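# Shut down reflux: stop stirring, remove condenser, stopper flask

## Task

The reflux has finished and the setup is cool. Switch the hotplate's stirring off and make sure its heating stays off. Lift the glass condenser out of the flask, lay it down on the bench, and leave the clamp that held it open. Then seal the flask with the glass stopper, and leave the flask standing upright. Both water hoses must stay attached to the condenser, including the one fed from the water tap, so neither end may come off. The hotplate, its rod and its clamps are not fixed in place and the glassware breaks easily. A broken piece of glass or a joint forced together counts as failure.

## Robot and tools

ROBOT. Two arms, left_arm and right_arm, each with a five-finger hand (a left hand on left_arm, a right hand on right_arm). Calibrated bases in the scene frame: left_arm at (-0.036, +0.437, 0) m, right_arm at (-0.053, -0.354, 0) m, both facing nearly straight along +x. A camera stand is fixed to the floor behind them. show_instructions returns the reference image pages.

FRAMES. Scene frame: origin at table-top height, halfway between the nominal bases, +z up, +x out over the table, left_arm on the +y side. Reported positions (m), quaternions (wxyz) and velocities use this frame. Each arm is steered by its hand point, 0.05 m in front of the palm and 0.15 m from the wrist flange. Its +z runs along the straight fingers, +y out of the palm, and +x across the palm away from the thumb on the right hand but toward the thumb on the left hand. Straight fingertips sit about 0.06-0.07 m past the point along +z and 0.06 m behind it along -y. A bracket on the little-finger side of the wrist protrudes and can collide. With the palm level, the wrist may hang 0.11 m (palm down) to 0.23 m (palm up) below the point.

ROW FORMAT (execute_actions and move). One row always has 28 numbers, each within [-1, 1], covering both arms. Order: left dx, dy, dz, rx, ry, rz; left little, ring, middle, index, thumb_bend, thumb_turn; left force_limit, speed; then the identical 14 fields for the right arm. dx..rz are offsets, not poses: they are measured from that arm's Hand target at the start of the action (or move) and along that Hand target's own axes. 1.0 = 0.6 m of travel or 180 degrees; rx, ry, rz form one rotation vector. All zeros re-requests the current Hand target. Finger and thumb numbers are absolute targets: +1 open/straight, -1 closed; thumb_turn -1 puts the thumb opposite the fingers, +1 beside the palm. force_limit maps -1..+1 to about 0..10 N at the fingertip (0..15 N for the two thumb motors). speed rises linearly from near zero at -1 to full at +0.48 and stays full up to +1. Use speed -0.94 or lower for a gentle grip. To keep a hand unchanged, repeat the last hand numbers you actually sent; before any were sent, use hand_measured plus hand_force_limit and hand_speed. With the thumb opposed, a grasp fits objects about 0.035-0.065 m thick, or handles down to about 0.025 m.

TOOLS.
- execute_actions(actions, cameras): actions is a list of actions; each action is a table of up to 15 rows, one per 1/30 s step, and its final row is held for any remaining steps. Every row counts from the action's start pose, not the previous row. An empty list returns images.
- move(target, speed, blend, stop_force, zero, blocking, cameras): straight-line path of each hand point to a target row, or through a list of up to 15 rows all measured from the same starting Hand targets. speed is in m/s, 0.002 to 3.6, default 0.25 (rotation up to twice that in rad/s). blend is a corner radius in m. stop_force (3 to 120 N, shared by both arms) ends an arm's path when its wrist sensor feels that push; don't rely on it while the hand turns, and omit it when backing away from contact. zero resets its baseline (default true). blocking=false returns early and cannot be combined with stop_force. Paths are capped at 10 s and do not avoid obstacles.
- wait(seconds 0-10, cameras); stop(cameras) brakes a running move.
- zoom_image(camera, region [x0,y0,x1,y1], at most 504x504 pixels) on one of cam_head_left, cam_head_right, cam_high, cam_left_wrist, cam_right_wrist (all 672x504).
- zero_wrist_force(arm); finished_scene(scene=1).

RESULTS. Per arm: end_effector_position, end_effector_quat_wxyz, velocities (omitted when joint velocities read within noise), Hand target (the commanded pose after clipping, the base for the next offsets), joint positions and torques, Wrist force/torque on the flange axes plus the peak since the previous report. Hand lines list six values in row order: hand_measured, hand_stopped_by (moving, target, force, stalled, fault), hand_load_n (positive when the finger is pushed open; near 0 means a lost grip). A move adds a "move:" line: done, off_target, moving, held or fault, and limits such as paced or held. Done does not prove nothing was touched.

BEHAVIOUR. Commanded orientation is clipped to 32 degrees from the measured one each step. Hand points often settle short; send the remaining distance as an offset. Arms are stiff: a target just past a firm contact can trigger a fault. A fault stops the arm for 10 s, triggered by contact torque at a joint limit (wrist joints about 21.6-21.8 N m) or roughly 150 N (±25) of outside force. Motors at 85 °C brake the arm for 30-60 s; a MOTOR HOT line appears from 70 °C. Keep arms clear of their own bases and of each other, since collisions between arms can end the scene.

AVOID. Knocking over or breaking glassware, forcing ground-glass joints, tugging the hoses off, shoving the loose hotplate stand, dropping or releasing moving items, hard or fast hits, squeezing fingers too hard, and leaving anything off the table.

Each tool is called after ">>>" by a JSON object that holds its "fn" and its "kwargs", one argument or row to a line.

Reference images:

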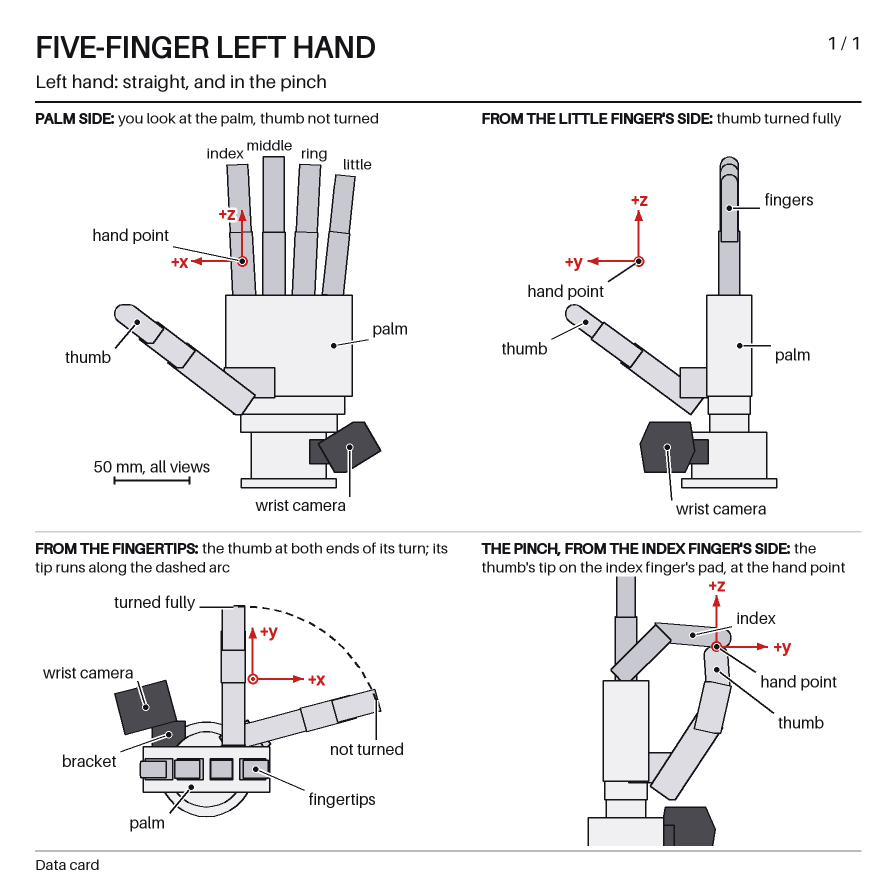

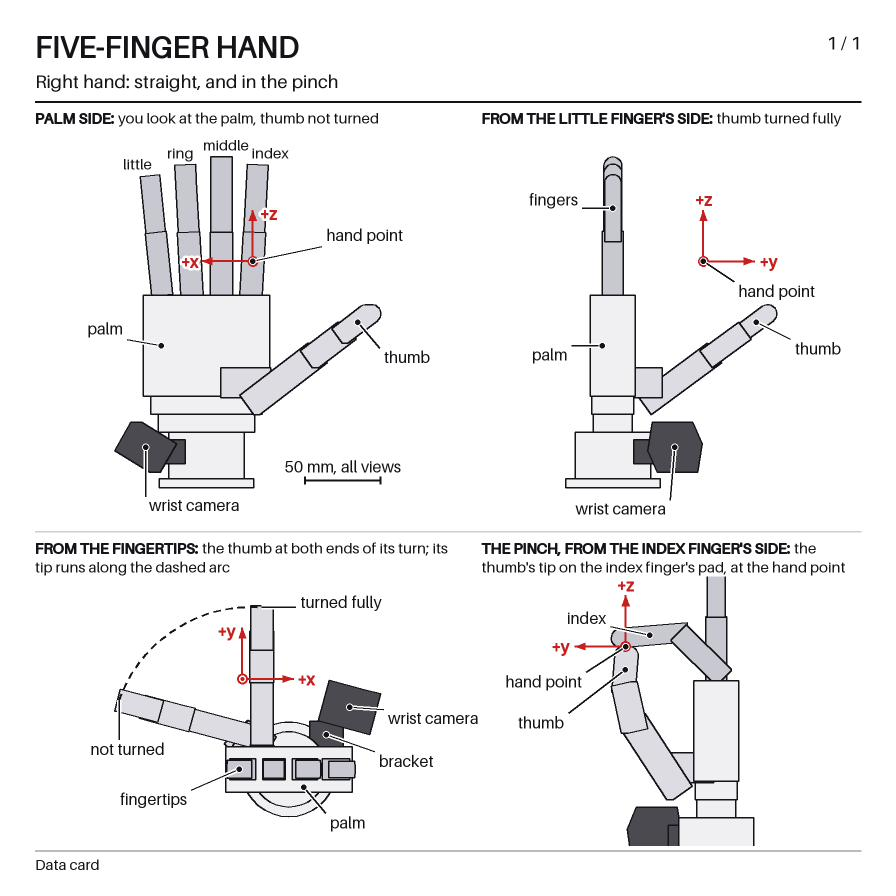

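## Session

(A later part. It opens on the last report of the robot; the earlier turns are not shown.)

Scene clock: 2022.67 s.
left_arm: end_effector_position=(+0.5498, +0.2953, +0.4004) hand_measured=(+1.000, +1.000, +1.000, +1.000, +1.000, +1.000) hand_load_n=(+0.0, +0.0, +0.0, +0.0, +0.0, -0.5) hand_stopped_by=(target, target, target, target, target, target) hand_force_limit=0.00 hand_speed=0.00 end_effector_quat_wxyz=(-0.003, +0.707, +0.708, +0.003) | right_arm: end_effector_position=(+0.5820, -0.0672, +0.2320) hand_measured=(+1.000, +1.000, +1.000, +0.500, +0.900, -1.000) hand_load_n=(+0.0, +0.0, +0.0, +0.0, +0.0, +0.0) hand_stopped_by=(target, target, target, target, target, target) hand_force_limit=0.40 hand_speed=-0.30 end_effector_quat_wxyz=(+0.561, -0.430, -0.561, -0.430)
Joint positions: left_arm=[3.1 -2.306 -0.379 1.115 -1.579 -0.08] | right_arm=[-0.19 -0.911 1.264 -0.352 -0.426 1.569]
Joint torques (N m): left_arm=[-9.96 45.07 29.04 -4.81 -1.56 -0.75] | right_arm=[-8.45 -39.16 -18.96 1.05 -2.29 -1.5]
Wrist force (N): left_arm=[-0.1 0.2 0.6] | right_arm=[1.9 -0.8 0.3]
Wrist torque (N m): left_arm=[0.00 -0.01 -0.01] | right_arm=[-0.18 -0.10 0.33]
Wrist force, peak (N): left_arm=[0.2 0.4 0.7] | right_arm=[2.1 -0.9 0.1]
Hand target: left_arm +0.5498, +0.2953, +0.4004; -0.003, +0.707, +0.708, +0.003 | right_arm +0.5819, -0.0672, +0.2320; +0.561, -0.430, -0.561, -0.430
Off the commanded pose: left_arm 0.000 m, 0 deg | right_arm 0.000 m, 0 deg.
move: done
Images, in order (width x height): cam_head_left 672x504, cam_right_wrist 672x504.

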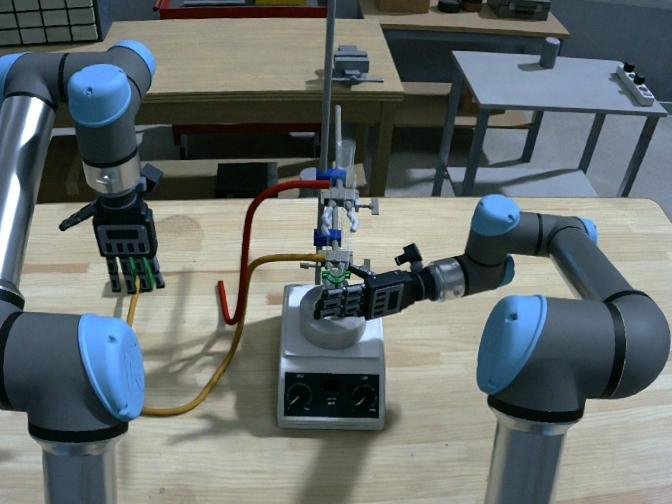

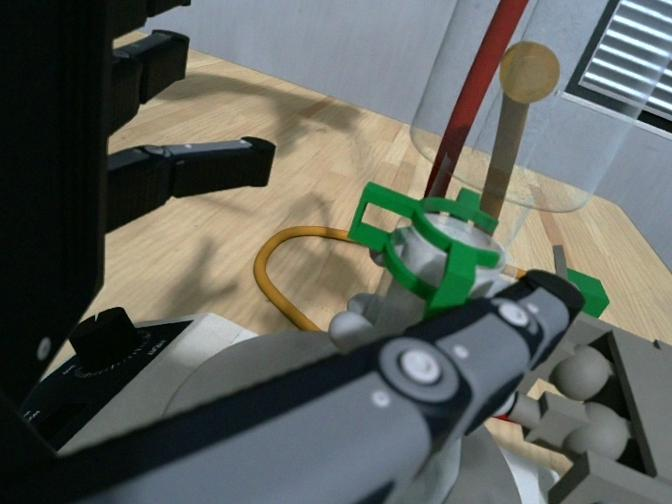

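>>> {"fn": "move", "kwargs": {
  "target": [0,0,0,0,0,0,1,1,1,1,1,1,0,0, 0,0,0,0,0,0,1,1,1,-0.4,0.9,-1,0.1,-0.85],
  "cameras": ["cam_right_wrist","cam_head_left"]
}}

>>> {"fn": "zoom_image", "kwargs": {
  "camera": "cam_right_wrist",
  "region": [300, 80, 600, 380]
}}

>>> {"fn": "zoom_image", "kwargs": {
  "camera": "cam_head_left",
  "region": [290, 230, 390, 330]
}}

Scene clock: 2031.13 s.
left_arm: end_effector_position=(+0.5498, +0.2953, +0.4004) hand_measured=(+1.000, +1.000, +1.000, +1.000, +1.000, +1.000) hand_load_n=(+0.0, +0.0, +0.0, -0.5, +0.0, +0.0) hand_stopped_by=(target, target, target, target, target, target) hand_force_limit=0.00 hand_speed=0.00 end_effector_quat_wxyz=(-0.003, +0.707, +0.708, +0.003) | right_arm: end_effector_position=(+0.5819, -0.0672, +0.2320) hand_measured=(+1.000, +1.000, +1.000, -0.164, +0.900, -1.000) hand_load_n=(+0.0, +0.0, +0.0, +7.5, +0.0, +0.0) hand_stopped_by=(target, target, target, force, target, target) hand_force_limit=0.10 hand_speed=-0.85 end_effector_quat_wxyz=(+0.561, -0.430, -0.561, -0.430)
Joint positions: left_arm=[3.1 -2.306 -0.379 1.115 -1.579 -0.08] | right_arm=[-0.19 -0.911 1.264 -0.352 -0.426 1.569]
Joint torques (N m): left_arm=[-10.06 45.77 29.43 -4.69 -1.55 -0.83] | right_arm=[-7.94 -51.06 -12.46 -0.65 -1.4 -1.12]
Wrist force (N): left_arm=[-0.1 0.4 0.7] | right_arm=[1.7 -2.6 4.2]
Wrist torque (N m): left_arm=[0.02 0.00 -0.02] | right_arm=[-0.08 -0.11 0.34]
Wrist force, peak (N): left_arm=[0.0 0.5 0.7] | right_arm=[1.5 -2.8 4.3]
Hand target: left_arm +0.5498, +0.2953, +0.4004; -0.003, +0.707, +0.708, +0.003 | right_arm +0.5819, -0.0672, +0.2320; +0.561, -0.430, -0.561, -0.430
Off the commanded pose: left_arm 0.000 m, 0 deg | right_arm 0.000 m, 0 deg.
move: done
Images, in order (width x height): cam_head_left 672x504, cam_right_wrist 672x504.

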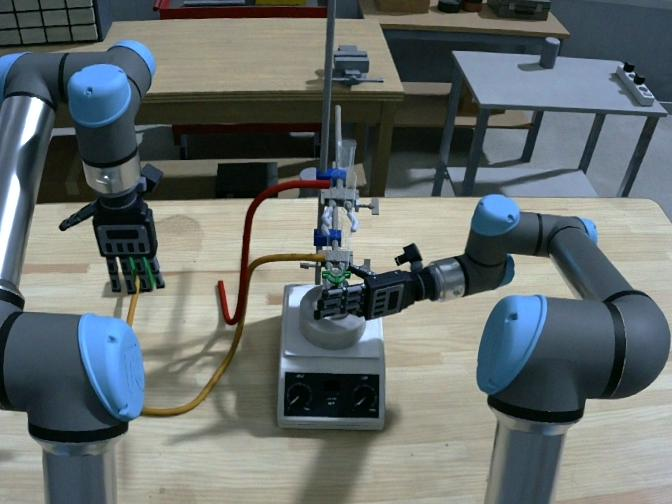

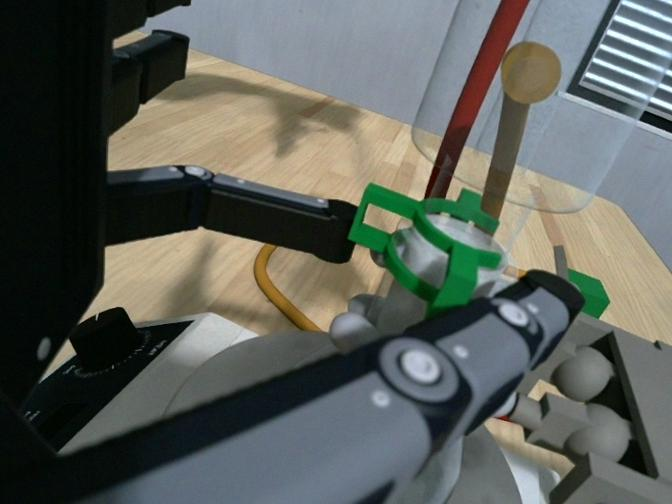

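Scaled by 1.680 from the camera's 672x504 image, which has a finer 960x720 frame.

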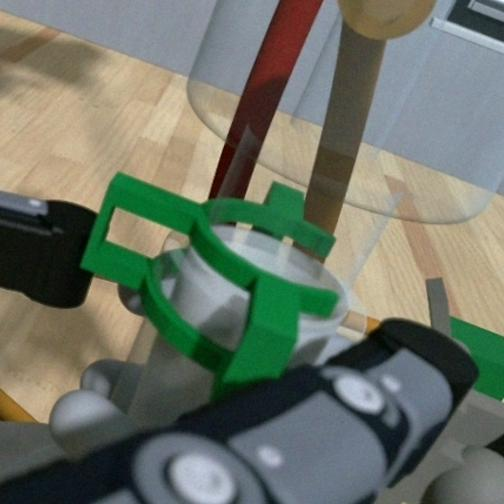

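Scaled by 5.040 from the camera's 672x504 image, which has a finer 960x720 frame.

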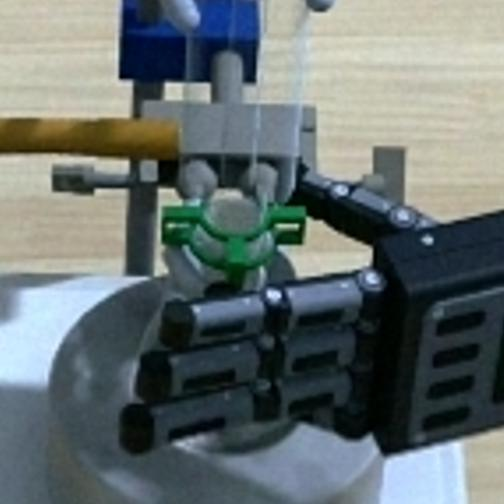

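>>> {"fn": "move", "kwargs": {
  "target": [0,0,0,0,0,0,1,1,1,1,1,1,0,0, 0,-0.0048,0.0013,0,0,0,1,1,1,-0.4,0.9,-1,0.1,-0.85],
  "cameras": [],
  "speed": 0.01
}}

>>> {"fn": "move", "kwargs": {
  "target": [0,0,0,0,0,0,1,1,1,1,1,1,0,0, 0,-0.0032,0.0009,0,0,0,1,1,1,-0.4,0.9,-1,0.1,-0.85],
  "cameras": ["cam_right_wrist","cam_head_left"],
  "speed": 0.01
}}

>>> {"fn": "zoom_image", "kwargs": {
  "camera": "cam_right_wrist",
  "region": [300, 80, 600, 380]
}}

Scene clock: 2043.23 s.
left_arm: end_effector_position=(+0.5498, +0.2953, +0.4004) hand_measured=(+1.000, +1.000, +1.000, +1.000, +1.000, +1.000) hand_load_n=(+0.0, +0.0, +0.0, +0.0, +0.0, +0.0) hand_stopped_by=(target, target, target, target, target, target) hand_force_limit=0.00 hand_speed=0.00 end_effector_quat_wxyz=(-0.003, +0.707, +0.708, +0.003) | right_arm: end_effector_position=(+0.5789, -0.0672, +0.2320) hand_measured=(+1.000, +1.000, +1.000, -0.166, +0.900, -1.000) hand_load_n=(+0.0, +0.0, +0.0, +0.0, +0.0, +0.5) hand_stopped_by=(target, target, target, force, target, target) hand_force_limit=0.10 hand_speed=-0.85 end_effector_quat_wxyz=(+0.561, -0.430, -0.561, -0.430)
Joint positions: left_arm=[3.1 -2.306 -0.379 1.115 -1.579 -0.08] | right_arm=[-0.191 -0.918 1.277 -0.357 -0.426 1.569]
Joint torques (N m): left_arm=[-9.9 45.16 30.29 -4.52 -1.64 -0.9] | right_arm=[-7.18 -39.99 -23.74 -0.01 -2.01 -1.08]
Wrist force (N): left_arm=[0.2 0.4 0.6] | right_arm=[1.9 -0.6 0.5]
Wrist torque (N m): left_arm=[0.03 -0.06 0.00] | right_arm=[-0.15 -0.09 0.35]
Wrist force, peak (N): left_arm=[0.0 0.1 0.9] | right_arm=[1.4 -3.0 4.5]
Hand target: left_arm +0.5498, +0.2953, +0.4004; -0.003, +0.707, +0.708, +0.003 | right_arm +0.5790, -0.0672, +0.2320; +0.561, -0.430, -0.561, -0.430
Off the commanded pose: left_arm 0.000 m, 0 deg | right_arm 0.000 m, 0 deg.
move: done
No camera images: "cameras" was empty.

Scene clock: 2043.93 s.
left_arm: end_effector_position=(+0.5498, +0.2953, +0.4004) hand_measured=(+1.000, +1.000, +1.000, +1.000, +1.000, +1.000) hand_load_n=(+0.0, +0.0, +0.0, +0.0, +0.0, +0.0) hand_stopped_by=(target, target, target, target, target, target) hand_force_limit=0.00 hand_speed=0.00 end_effector_quat_wxyz=(-0.003, +0.707, +0.708, +0.003) | right_arm: end_effector_position=(+0.5769, -0.0672, +0.2320) hand_measured=(+1.000, +1.000, +1.000, -0.166, +0.900, -1.000) hand_load_n=(+0.0, +0.0, +0.0, +0.0, +0.0, +0.5) hand_stopped_by=(target, target, target, force, target, target) hand_force_limit=0.10 hand_speed=-0.85 end_effector_quat_wxyz=(+0.561, -0.430, -0.561, -0.430)
Joint positions: left_arm=[3.1 -2.306 -0.379 1.115 -1.579 -0.08] | right_arm=[-0.192 -0.922 1.284 -0.36 -0.427 1.569]
Joint torques (N m): left_arm=[-9.1 45.01 30.42 -4.75 -1.49 -0.91] | right_arm=[-7.58 -44.07 -18.95 -0.3 -2.18 -0.26]
Wrist force (N): left_arm=[0.2 0.4 0.4] | right_arm=[1.8 -0.7 0.2]
Wrist torque (N m): left_arm=[0.04 -0.05 -0.01] | right_arm=[-0.15 -0.07 0.33]
Wrist force, peak (N): left_arm=[0.0 0.4 0.6] | right_arm=[2.1 -0.7 0.5]
Hand target: left_arm +0.5498, +0.2953, +0.4004; -0.003, +0.707, +0.708, +0.003 | right_arm +0.5770, -0.0672, +0.2320; +0.561, -0.430, -0.561, -0.430
Off the commanded pose: left_arm 0.000 m, 0 deg | right_arm 0.000 m, 0 deg.
move: done
Images, in order (width x height): cam_head_left 672x504, cam_right_wrist 672x504.

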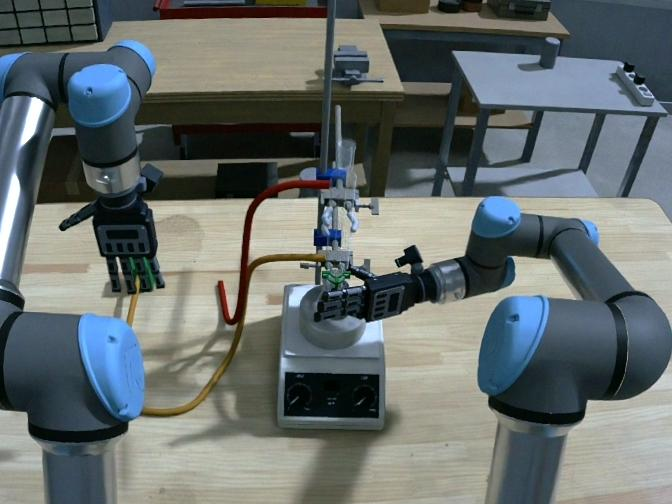

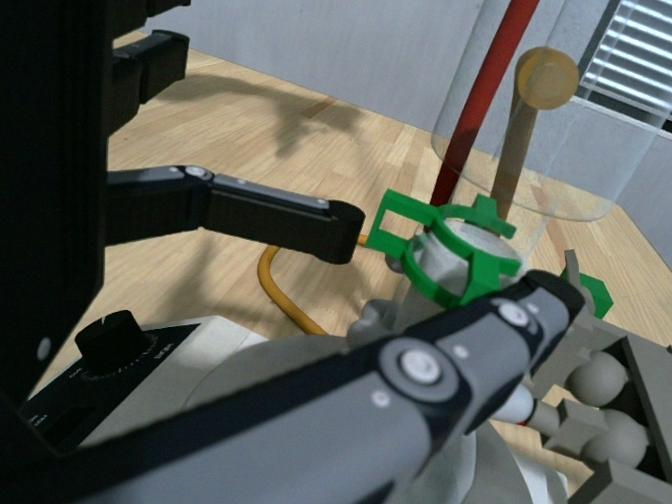

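Scaled by 1.680 from the camera's 672x504 image, which has a finer 960x720 frame.

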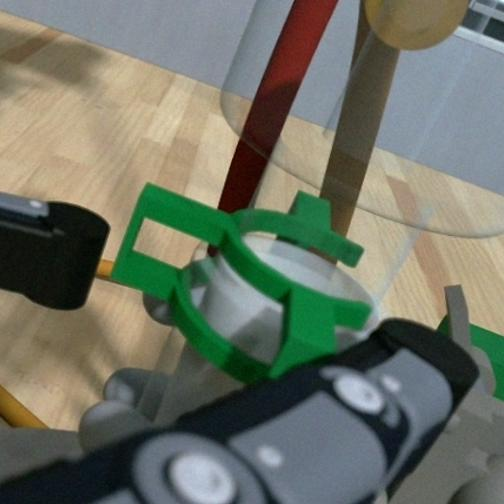

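>>> {"fn": "move", "kwargs": {
  "target": [0,0,0,0,0,0,1,1,1,1,1,1,0,0, 0,-0.0193,0.0052,0,0,0,1,1,1,0.3,0.9,-1,0.1,-0.5],
  "cameras": ["cam_right_wrist","cam_head_left"],
  "speed": 0.015,
  "stop_force": 3
}}

>>> {"fn": "zoom_image", "kwargs": {
  "camera": "cam_right_wrist",
  "region": [300, 80, 600, 380]
}}

Scene clock: 2051.73 s.
left_arm: end_effector_position=(+0.5498, +0.2953, +0.4004) hand_measured=(+1.000, +1.000, +1.000, +1.000, +1.000, +1.000) hand_load_n=(+0.0, +0.0, +0.0, +0.0, +0.0, +0.0) hand_stopped_by=(target, target, target, target, target, target) hand_force_limit=0.00 hand_speed=0.00 end_effector_quat_wxyz=(-0.003, +0.707, +0.708, +0.003) | right_arm: end_effector_position=(+0.5729, -0.0671, +0.2320) hand_measured=(+1.000, +1.000, +1.000, +0.300, +0.900, -1.000) hand_load_n=(+0.5, +0.0, +0.0, +0.0, +2.0, +0.0) hand_stopped_by=(target, target, target, target, target, target) hand_force_limit=0.10 hand_speed=-0.50 end_effector_quat_wxyz=(+0.561, -0.430, -0.561, -0.430)
Joint positions: left_arm=[3.1 -2.306 -0.379 1.115 -1.579 -0.08] | right_arm=[-0.193 -0.932 1.3 -0.367 -0.428 1.569]
Joint torques (N m): left_arm=[-9.47 45.01 29.86 -4.64 -1.78 -0.93] | right_arm=[9.24 -31.86 -17.56 1.65 2.57 -0.55]
Wrist force (N): left_arm=[0.1 0.4 0.5] | right_arm=[1.6 0.0 -1.3]
Wrist torque (N m): left_arm=[0.03 -0.04 -0.01] | right_arm=[-0.16 -0.04 0.34]
Wrist force, peak (N): left_arm=[0.0 0.5 0.7] | right_arm=[1.7 2.4 -1.4]
Hand target: left_arm +0.5498, +0.2953, +0.4004; -0.003, +0.707, +0.708, +0.003 | right_arm +0.5729, -0.0671, +0.2320; +0.561, -0.430, -0.561, -0.430 (not the last commanded pose)
Off the commanded pose: left_arm 0.000 m, 0 deg | right_arm 0.008 m, 0 deg.
move: contact (right_arm)
Images, in order (width x height): cam_head_left 672x504, cam_right_wrist 672x504.

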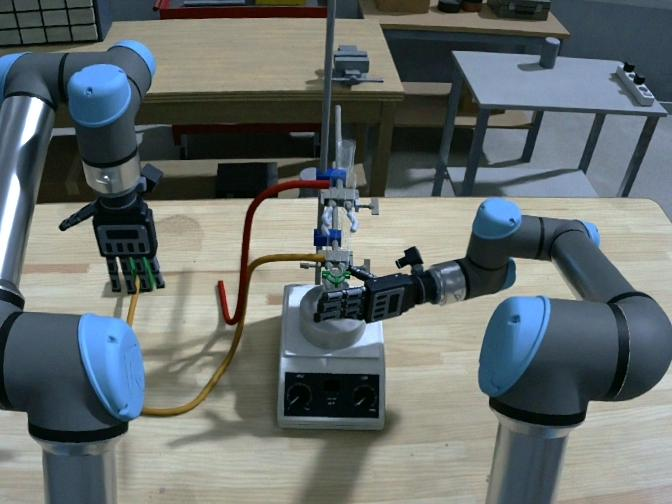

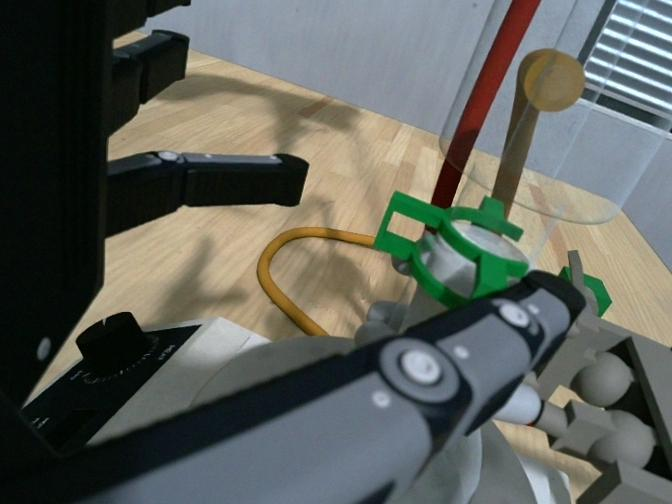

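Scaled by 1.680 from the camera's 672x504 image, which has a finer 960x720 frame.

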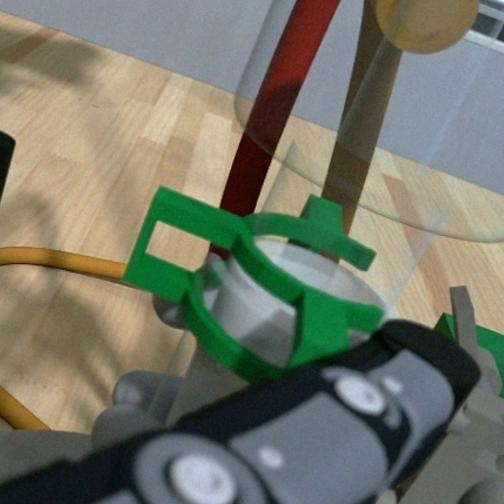

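>>> {"fn": "move", "kwargs": {
  "target": [
    [0,0,0,0,0,0,1,1,1,1,1,1,0,0, 0,0.0161,-0.0043,0,0,0,1,1,1,0.3,0.9,-1,0.1,-0.5],
    [0,0,0,0,0,0,1,1,1,1,1,1,0,0, 0,0.0229,0.0016,-0.0556,0,0,1,1,1,0.3,0.8,-1,0.1,-0.5],
    [0,0,0,0,0,0,1,1,1,1,1,1,0,0, 0,0.0173,0.0031,-0.0556,0,0,1,1,1,0.3,0.8,-1,0.1,-0.5],
    [0,0,0,0,0,0,1,1,1,1,1,1,0,0, 0,0.0173,0.0031,-0.0556,0,0,1,1,1,-0.4,0.8,-1,0.3,-0.85]
  ],
  "cameras": ["cam_right_wrist","cam_head_left"],
  "speed": 0.05
}}

>>> {"fn": "zoom_image", "kwargs": {
  "camera": "cam_right_wrist",
  "region": [300, 80, 600, 380]
}}

Scene clock: 2071.77 s.
left_arm: end_effector_position=(+0.5498, +0.2953, +0.4004) hand_measured=(+1.000, +1.000, +1.000, +1.000, +1.000, +1.000) hand_load_n=(+0.0, +0.0, +0.0, +0.0, +0.0, +0.5) hand_stopped_by=(target, target, target, target, target, target) hand_force_limit=0.00 hand_speed=0.00 end_effector_quat_wxyz=(-0.003, +0.707, +0.708, +0.003) | right_arm: end_effector_position=(+0.5825, -0.0626, +0.2320) hand_measured=(+1.000, +1.000, +1.000, -0.184, +0.800, -1.000) hand_load_n=(+0.0, +0.0, +0.0, +10.5, +3.5, +0.0) hand_stopped_by=(target, target, target, force, target, target) hand_force_limit=0.30 hand_speed=-0.85 end_effector_quat_wxyz=(+0.522, -0.478, -0.521, -0.478)
Joint positions: left_arm=[3.1 -2.306 -0.379 1.115 -1.579 -0.08] | right_arm=[-0.19 -1.011 1.432 -0.418 -0.251 1.568]
Joint torques (N m): left_arm=[-9.96 44.99 29.88 -4.7 -1.61 -0.89] | right_arm=[-1.35 -29.61 -30.45 2.1 0.79 1.29]
Wrist force (N): left_arm=[0.1 0.2 0.6] | right_arm=[0.9 -0.1 4.3]
Wrist torque (N m): left_arm=[0.00 -0.04 0.00] | right_arm=[-0.12 -0.03 0.34]
Wrist force, peak (N): left_arm=[0.2 0.4 0.8] | right_arm=[1.6 -0.1 4.3]
Hand target: left_arm +0.5498, +0.2953, +0.4004; -0.003, +0.707, +0.708, +0.003 | right_arm +0.5825, -0.0626, +0.2320; +0.522, -0.478, -0.521, -0.478
Off the commanded pose: left_arm 0.000 m, 0 deg | right_arm 0.000 m, 0 deg.
move: done
Images, in order (width x height): cam_head_left 672x504, cam_right_wrist 672x504.

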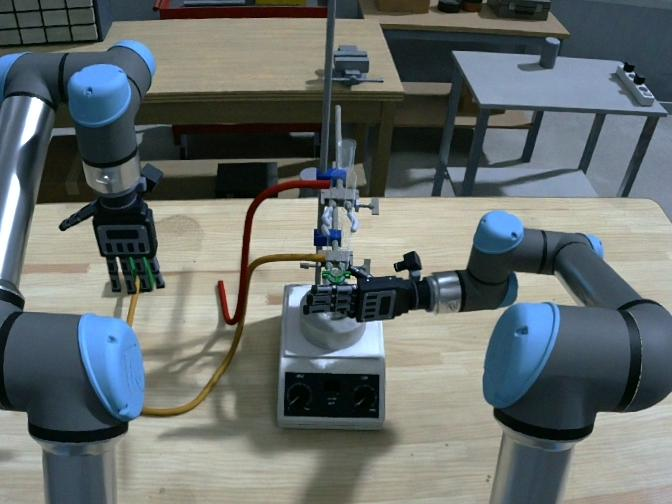

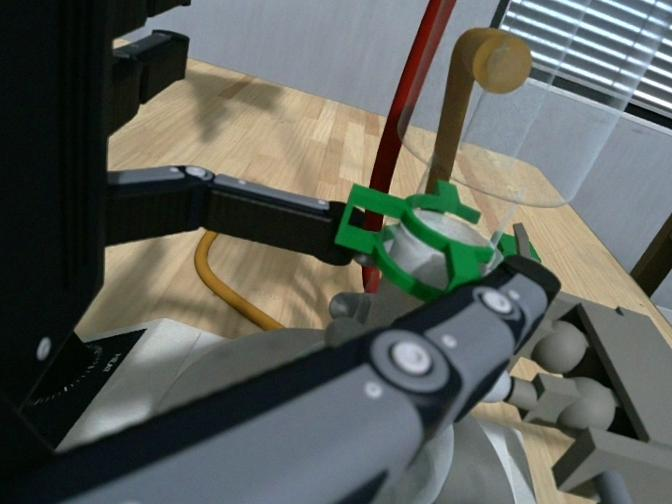

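Scaled by 1.680 from the camera's 672x504 image, which has a finer 960x720 frame.

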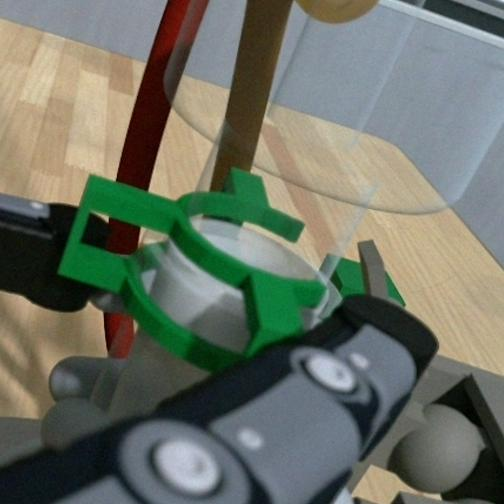

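>>> {"fn": "move", "kwargs": {
  "target": [0,0,0,0,0,0,1,1,1,1,1,1,0,0, 0,-0.0033,0.0003,0,0,0,1,1,1,-0.4,0.8,-1,0.3,-0.85],
  "cameras": [],
  "speed": 0.01
}}

>>> {"fn": "move", "kwargs": {
  "target": [0,0,0,0,0,0,1,1,1,1,1,1,0,0, 0,-0.0033,0.0003,0,0,0,1,1,1,-0.4,0.8,-1,0.3,-0.85],
  "cameras": ["cam_right_wrist"],
  "speed": 0.01
}}

Scene clock: 2077.13 s.
left_arm: end_effector_position=(+0.5498, +0.2953, +0.4004) hand_measured=(+1.000, +1.000, +1.000, +1.000, +1.000, +1.000) hand_load_n=(+0.0, +0.0, +0.0, +0.0, +0.0, +0.0) hand_stopped_by=(target, target, target, target, target, target) hand_force_limit=0.00 hand_speed=0.00 end_effector_quat_wxyz=(-0.003, +0.707, +0.708, +0.003) | right_arm: end_effector_position=(+0.5804, -0.0626, +0.2320) hand_measured=(+1.000, +1.000, +1.000, -0.184, +0.802, -1.000) hand_load_n=(+0.0, +0.0, +0.0, +10.0, +10.0, +1.5) hand_stopped_by=(target, target, target, force, target, target) hand_force_limit=0.30 hand_speed=-0.85 end_effector_quat_wxyz=(+0.522, -0.478, -0.521, -0.478)
Joint positions: left_arm=[3.1 -2.306 -0.379 1.115 -1.579 -0.08] | right_arm=[-0.191 -1.015 1.439 -0.421 -0.251 1.568]
Joint torques (N m): left_arm=[-10.37 44.49 29.84 -4.77 -1.61 -0.88] | right_arm=[-7.98 -42.29 -15.61 -0.04 -4.28 -0.84]
Wrist force (N): left_arm=[0.1 0.3 0.6] | right_arm=[1.3 7.6 2.9]
Wrist torque (N m): left_arm=[0.01 -0.04 -0.01] | right_arm=[0.05 -0.03 0.43]
Wrist force, peak (N): left_arm=[0.1 0.5 0.7] | right_arm=[1.3 7.6 2.9]
Hand target: left_arm +0.5498, +0.2953, +0.4004; -0.003, +0.707, +0.708, +0.003 | right_arm +0.5805, -0.0626, +0.2320; +0.522, -0.478, -0.521, -0.478
Off the commanded pose: left_arm 0.000 m, 0 deg | right_arm 0.000 m, 0 deg.
move: done
No camera images: "cameras" was empty.

Scene clock: 2077.83 s.
left_arm: end_effector_position=(+0.5498, +0.2953, +0.4004) hand_measured=(+1.000, +1.000, +1.000, +1.000, +1.000, +1.000) hand_load_n=(+0.0, +0.0, +0.0, +0.0, +0.0, +0.0) hand_stopped_by=(target, target, target, target, target, target) hand_force_limit=0.00 hand_speed=0.00 end_effector_quat_wxyz=(-0.003, +0.707, +0.708, +0.003) | right_arm: end_effector_position=(+0.5784, -0.0626, +0.2320) hand_measured=(+1.000, +1.000, +1.000, -0.184, +0.802, -1.000) hand_load_n=(+0.0, +0.0, +0.0, +12.5, +10.5, +0.5) hand_stopped_by=(target, target, target, force, target, target) hand_force_limit=0.30 hand_speed=-0.85 end_effector_quat_wxyz=(+0.522, -0.478, -0.521, -0.478)
Joint positions: left_arm=[3.1 -2.306 -0.379 1.115 -1.579 -0.08] | right_arm=[-0.191 -1.02 1.446 -0.423 -0.252 1.568]
Joint torques (N m): left_arm=[-9.55 45.24 29.08 -4.58 -1.75 -1.1] | right_arm=[-8.54 -41.7 -16.55 -0.57 -2.74 -0.8]
Wrist force (N): left_arm=[0.1 0.3 0.5] | right_arm=[1.5 3.2 2.7]
Wrist torque (N m): left_arm=[0.01 -0.04 -0.01] | right_arm=[0.02 -0.02 0.39]
Wrist force, peak (N): left_arm=[-0.1 0.4 0.7] | right_arm=[1.3 7.5 2.7]
Hand target: left_arm +0.5498, +0.2953, +0.4004; -0.003, +0.707, +0.708, +0.003 | right_arm +0.5785, -0.0626, +0.2320; +0.522, -0.478, -0.521, -0.478
Off the commanded pose: left_arm 0.000 m, 0 deg | right_arm 0.000 m, 0 deg.
move: done
Images, in order (width x height): cam_right_wrist 672x504.

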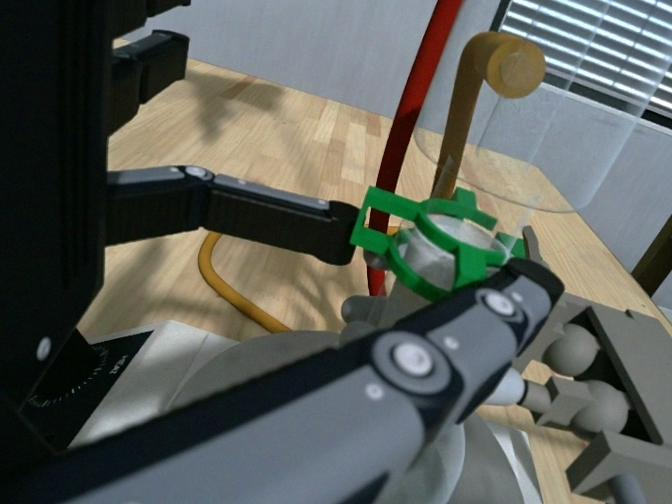

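>>> {"fn": "zoom_image", "kwargs": {
  "camera": "cam_right_wrist",
  "region": [300, 80, 600, 380]
}}

>>> {"fn": "execute_actions", "kwargs": {
  "actions": [],
  "cameras": ["cam_head_left","cam_head_right"]
}}

>>> {"fn": "zoom_image", "kwargs": {
  "camera": "cam_head_left",
  "region": [290, 230, 390, 330]
}}

Scaled by 1.680 from the camera's 672x504 image, which has a finer 960x720 frame.

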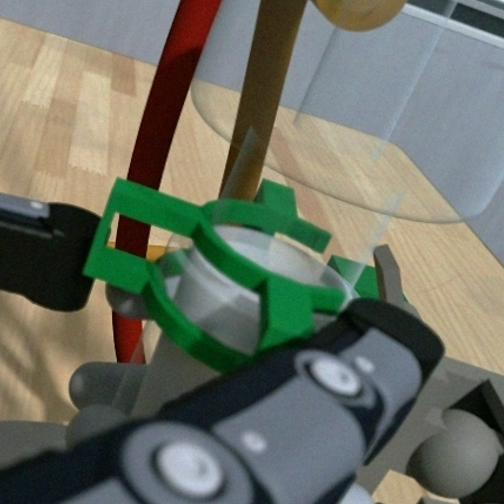

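Scene clock: 2082.97 s.
left_arm: end_effector_position=(+0.5498, +0.2953, +0.4004) hand_measured=(+1.000, +1.000, +1.000, +1.000, +1.000, +1.000) hand_load_n=(+0.0, +0.0, +0.0, +0.0, +0.0, +0.0) hand_stopped_by=(target, target, target, target, target, target) hand_force_limit=0.00 hand_speed=0.00 end_effector_quat_wxyz=(-0.003, +0.707, +0.708, +0.003) | right_arm: end_effector_position=(+0.5785, -0.0626, +0.2320) hand_measured=(+1.000, +1.000, +1.000, -0.184, +0.802, -1.000) hand_load_n=(+0.0, +0.0, +0.0, +12.5, +10.5, +0.5) hand_stopped_by=(target, target, target, force, target, target) hand_force_limit=0.30 hand_speed=-0.85 end_effector_quat_wxyz=(+0.522, -0.478, -0.521, -0.478)
Joint positions: left_arm=[3.1 -2.306 -0.379 1.115 -1.579 -0.08] | right_arm=[-0.191 -1.02 1.446 -0.423 -0.252 1.568]
Joint velocities: within noise
Joint torques (N m): left_arm=[-10.87 45.82 29.47 -4.61 -1.45 -1.08] | right_arm=[-5.34 -29.52 -30.37 2.4 2.15 1.31]
Wrist force (N): left_arm=[0.1 0.3 0.6] | right_arm=[1.4 2.9 2.7]
Wrist torque (N m): left_arm=[0.01 -0.04 -0.01] | right_arm=[0.03 -0.01 0.39]
Wrist force, peak (N): left_arm=[0.0 0.4 0.8] | right_arm=[1.9 3.5 2.9]
Hand target: left_arm +0.5498, +0.2953, +0.4004; -0.003, +0.707, +0.708, +0.003 | right_arm +0.5785, -0.0626, +0.2320; +0.522, -0.478, -0.521, -0.478
Off the commanded pose: left_arm 0.000 m, 0 deg | right_arm 0.000 m, 0 deg.
Images, in order (width x height): cam_head_left 672x504, cam_head_right 672x504.

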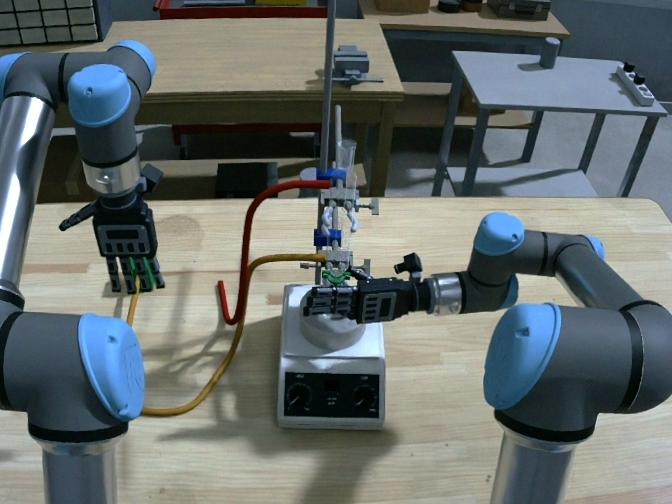

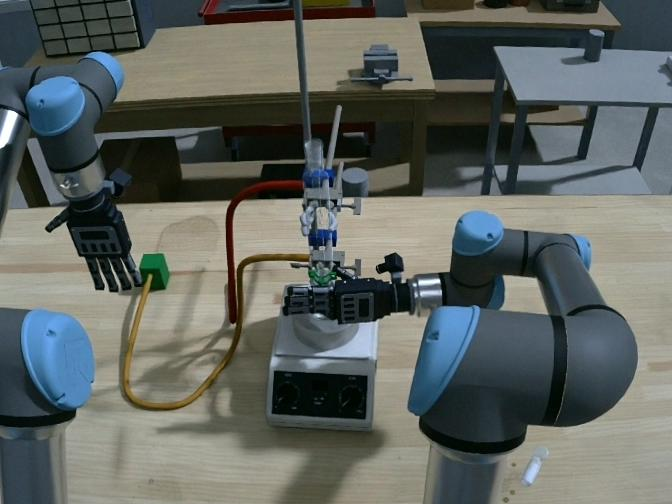

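Scaled by 5.040 from the camera's 672x504 image, which has a finer 960x720 frame.

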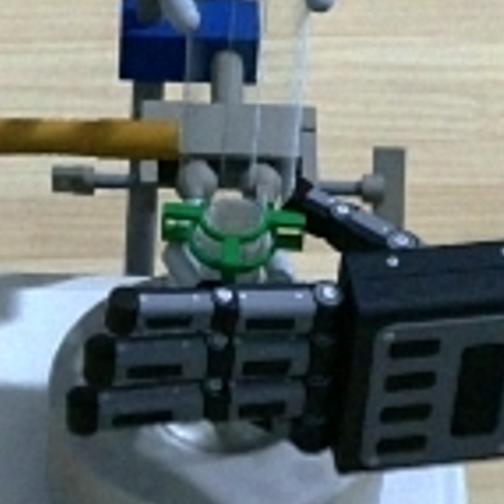

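>>> {"fn": "move", "kwargs": {
  "target": [
    [0,0,0,0,0,0,1,1,1,1,1,1,0,0, 0,0,0,0,0,0,1,1,1,0.6,0.8,-1,0.3,-0.4],
    [0,0,0,0,0,0,1,1,1,1,1,1,0,0, 0,-0.005,0.0005,0,0,0,1,1,1,0.6,0.8,-1,0.3,-0.4]
  ],
  "cameras": ["cam_right_wrist"],
  "speed": 0.01
}}

>>> {"fn": "zoom_image", "kwargs": {
  "camera": "cam_right_wrist",
  "region": [300, 80, 600, 380]
}}

Scene clock: 2175.13 s.
left_arm: end_effector_position=(+0.5498, +0.2953, +0.4004) hand_measured=(+1.000, +1.000, +1.000, +1.000, +1.000, +1.000) hand_load_n=(+0.0, +0.0, +0.0, +0.0, +0.0, +0.0) hand_stopped_by=(target, target, target, target, target, target) hand_force_limit=0.00 hand_speed=0.00 end_effector_quat_wxyz=(-0.003, +0.707, +0.708, +0.003) | right_arm: end_effector_position=(+0.5754, -0.0626, +0.2320) hand_measured=(+1.000, +1.000, +1.000, +0.600, +0.802, -1.000) hand_load_n=(+0.0, +0.0, +0.5, +0.0, +4.0, +1.0) hand_stopped_by=(target, target, target, target, target, target) hand_force_limit=0.30 hand_speed=-0.40 end_effector_quat_wxyz=(+0.522, -0.478, -0.521, -0.478)
Joint positions: left_arm=[3.1 -2.306 -0.379 1.115 -1.579 -0.08] | right_arm=[-0.192 -1.026 1.457 -0.427 -0.253 1.568]
Joint torques (N m): left_arm=[-9.61 45.29 30.06 -4.62 -1.8 -1.04] | right_arm=[-5.79 -37.78 -21.56 -0.25 -3.03 -1.08]
Wrist force (N): left_arm=[0.0 0.4 0.7] | right_arm=[1.6 2.8 -0.8]
Wrist torque (N m): left_arm=[0.02 -0.03 -0.01] | right_arm=[-0.04 -0.05 0.39]
Wrist force, peak (N): left_arm=[0.0 0.4 0.8] | right_arm=[1.5 3.1 3.1]
Hand target: left_arm +0.5498, +0.2953, +0.4004; -0.003, +0.707, +0.708, +0.003 | right_arm +0.5755, -0.0626, +0.2320; +0.522, -0.478, -0.521, -0.478
Off the commanded pose: left_arm 0.000 m, 0 deg | right_arm 0.000 m, 0 deg.
move: done
Images, in order (width x height): cam_right_wrist 672x504.

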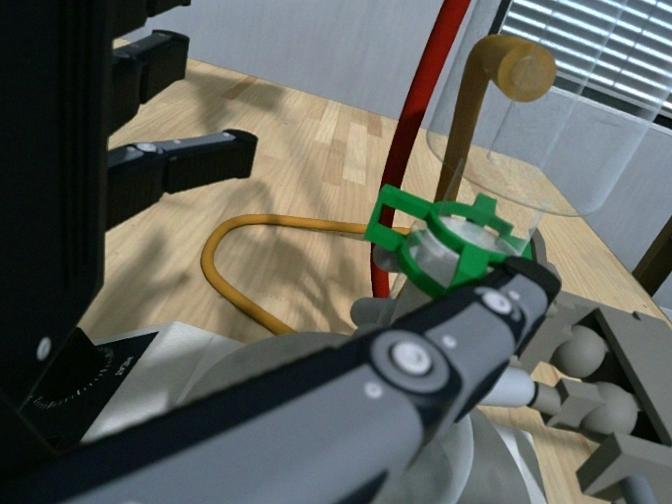

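Scaled by 1.680 from the camera's 672x504 image, which has a finer 960x720 frame.

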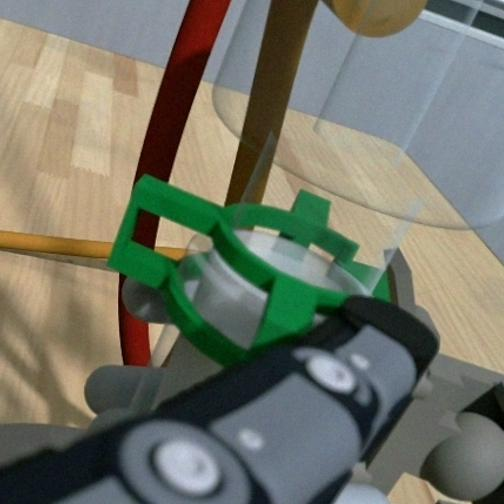

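>>> {"fn": "move", "kwargs": {
  "target": [0,0,0,0,0,0,1,1,1,1,1,1,0,0, 0,-0.01,0.0009,0,0,0,1,1,1,0.6,0.8,-1,0.3,-0.4],
  "cameras": ["cam_right_wrist","cam_head_left"],
  "speed": 0.015
}}

>>> {"fn": "zoom_image", "kwargs": {
  "camera": "cam_right_wrist",
  "region": [300, 80, 600, 380]
}}

>>> {"fn": "zoom_image", "kwargs": {
  "camera": "cam_head_left",
  "region": [290, 230, 390, 330]
}}

Scene clock: 2180.67 s.
left_arm: end_effector_position=(+0.5498, +0.2953, +0.4004) hand_measured=(+1.000, +1.000, +1.000, +1.000, +1.000, +1.000) hand_load_n=(+0.0, +0.0, +0.0, +0.0, -0.5, +0.0) hand_stopped_by=(target, target, target, target, target, target) hand_force_limit=0.00 hand_speed=0.00 end_effector_quat_wxyz=(-0.003, +0.707, +0.708, +0.003) | right_arm: end_effector_position=(+0.5693, -0.0626, +0.2320) hand_measured=(+1.000, +1.000, +1.000, +0.600, +0.802, -1.000) hand_load_n=(+0.0, +0.0, +0.0, +0.0, +3.5, +0.5) hand_stopped_by=(target, target, target, target, target, target) hand_force_limit=0.30 hand_speed=-0.40 end_effector_quat_wxyz=(+0.522, -0.477, -0.521, -0.478)
Joint positions: left_arm=[3.1 -2.306 -0.379 1.115 -1.579 -0.08] | right_arm=[-0.194 -1.04 1.478 -0.436 -0.254 1.568]
Joint torques (N m): left_arm=[-9.82 45 30.24 -4.43 -1.42 -1] | right_arm=[-4.57 -27.99 -29.04 0.61 -2.64 1.26]
Wrist force (N): left_arm=[0.1 0.2 0.7] | right_arm=[1.7 2.1 -0.7]
Wrist torque (N m): left_arm=[-0.01 -0.04 0.00] | right_arm=[-0.11 -0.06 0.37]
Wrist force, peak (N): left_arm=[0.1 0.3 0.9] | right_arm=[1.6 2.6 -0.7]
Hand target: left_arm +0.5498, +0.2953, +0.4004; -0.003, +0.707, +0.708, +0.003 | right_arm +0.5695, -0.0626, +0.2320; +0.522, -0.478, -0.521, -0.478
Off the commanded pose: left_arm 0.000 m, 0 deg | right_arm 0.000 m, 0 deg.
move: done
Images, in order (width x height): cam_head_left 672x504, cam_right_wrist 672x504.

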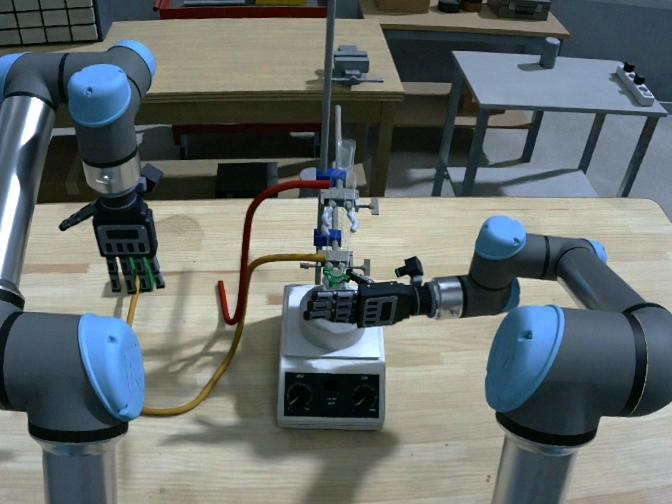

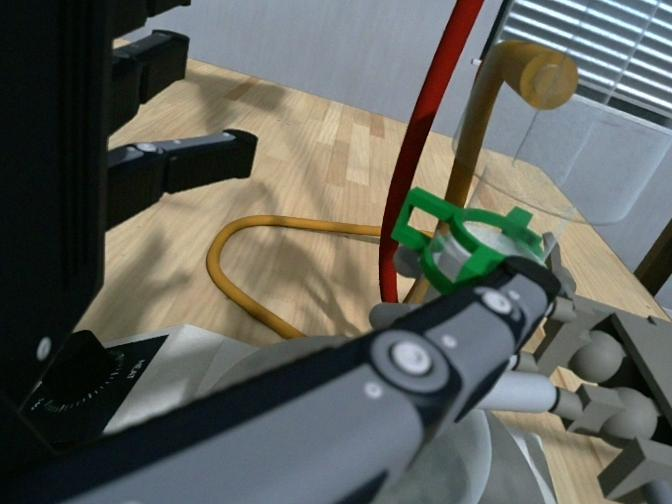

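Scaled by 1.680 from the camera's 672x504 image, which has a finer 960x720 frame.

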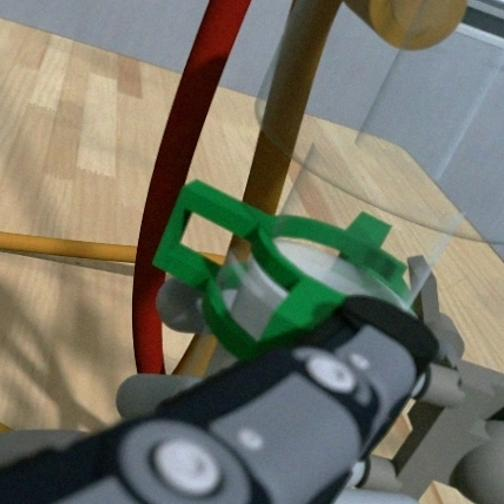

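Scaled by 5.040 from the camera's 672x504 image, which has a finer 960x720 frame.

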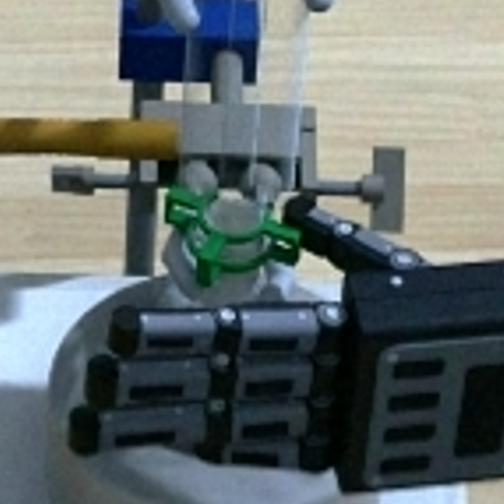

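>>> {"fn": "move", "kwargs": {
  "target": [0,0,0,0,0,0,1,1,1,1,1,1,0,0, 0,-0.01,0.0009,0,0,0,1,1,1,0.6,0.8,-1,0.3,-0.4],
  "cameras": ["cam_right_wrist","cam_head_left"],
  "speed": 0.015
}}

>>> {"fn": "zoom_image", "kwargs": {
  "camera": "cam_right_wrist",
  "region": [300, 80, 600, 380]
}}

>>> {"fn": "zoom_image", "kwargs": {
  "camera": "cam_head_left",
  "region": [290, 230, 390, 330]
}}

Scene clock: 2187.37 s.
left_arm: end_effector_position=(+0.5498, +0.2953, +0.4004) hand_measured=(+1.000, +1.000, +1.000, +1.000, +1.000, +1.000) hand_load_n=(+0.0, +0.0, +0.0, +0.0, +0.0, +0.0) hand_stopped_by=(target, target, target, target, target, target) hand_force_limit=0.00 hand_speed=0.00 end_effector_quat_wxyz=(-0.003, +0.707, +0.708, +0.003) | right_arm: end_effector_position=(+0.5633, -0.0626, +0.2320) hand_measured=(+1.000, +1.000, +1.000, +0.600, +0.802, -1.000) hand_load_n=(+0.0, +0.0, +0.0, +0.0, +4.0, +1.0) hand_stopped_by=(target, target, target, target, target, target) hand_force_limit=0.30 hand_speed=-0.40 end_effector_quat_wxyz=(+0.522, -0.477, -0.521, -0.478)
Joint positions: left_arm=[3.1 -2.306 -0.379 1.115 -1.579 -0.08] | right_arm=[-0.196 -1.053 1.499 -0.444 -0.256 1.568]
Joint torques (N m): left_arm=[-9.72 45.25 29.18 -4.42 -1.49 -1.15] | right_arm=[-4.45 -27.57 -28.19 0.68 -2.75 1.21]
Wrist force (N): left_arm=[0.2 0.3 0.7] | right_arm=[1.2 2.4 -0.5]
Wrist torque (N m): left_arm=[0.01 -0.05 -0.01] | right_arm=[-0.12 -0.01 0.36]
Wrist force, peak (N): left_arm=[-0.1 0.3 0.9] | right_arm=[1.7 2.6 -0.4]
Hand target: left_arm +0.5498, +0.2953, +0.4004; -0.003, +0.707, +0.708, +0.003 | right_arm +0.5634, -0.0626, +0.2320; +0.522, -0.478, -0.521, -0.478
Off the commanded pose: left_arm 0.000 m, 0 deg | right_arm 0.000 m, 0 deg.
move: done
Images, in order (width x height): cam_head_left 672x504, cam_right_wrist 672x504.

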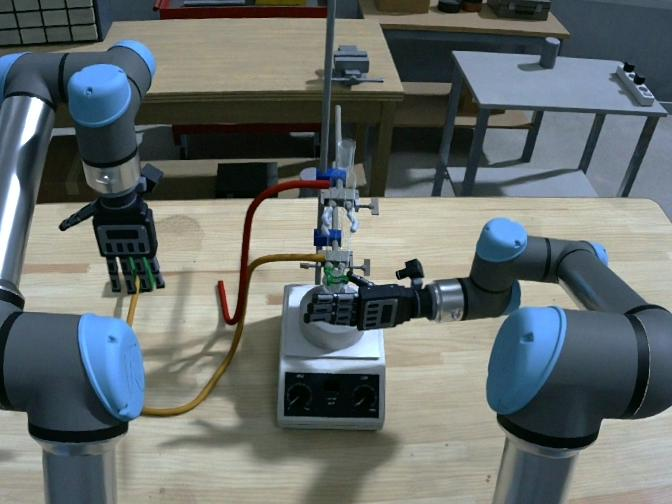

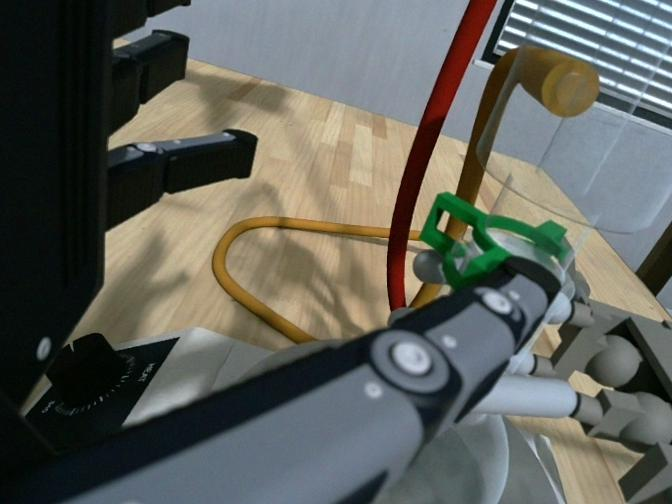

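Scaled by 1.680 from the camera's 672x504 image, which has a finer 960x720 frame.

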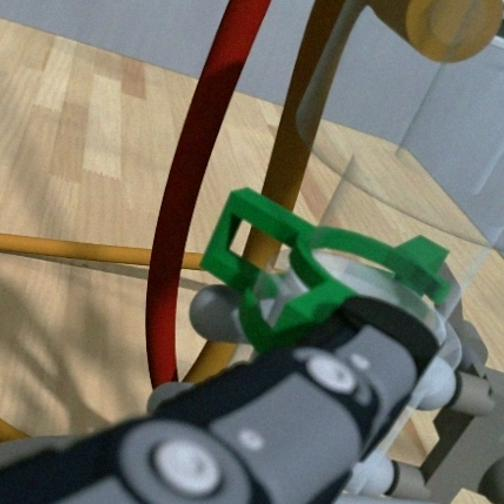

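Scaled by 5.040 from the camera's 672x504 image, which has a finer 960x720 frame.

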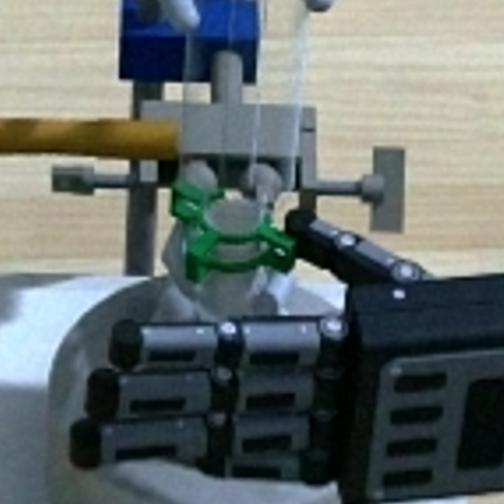

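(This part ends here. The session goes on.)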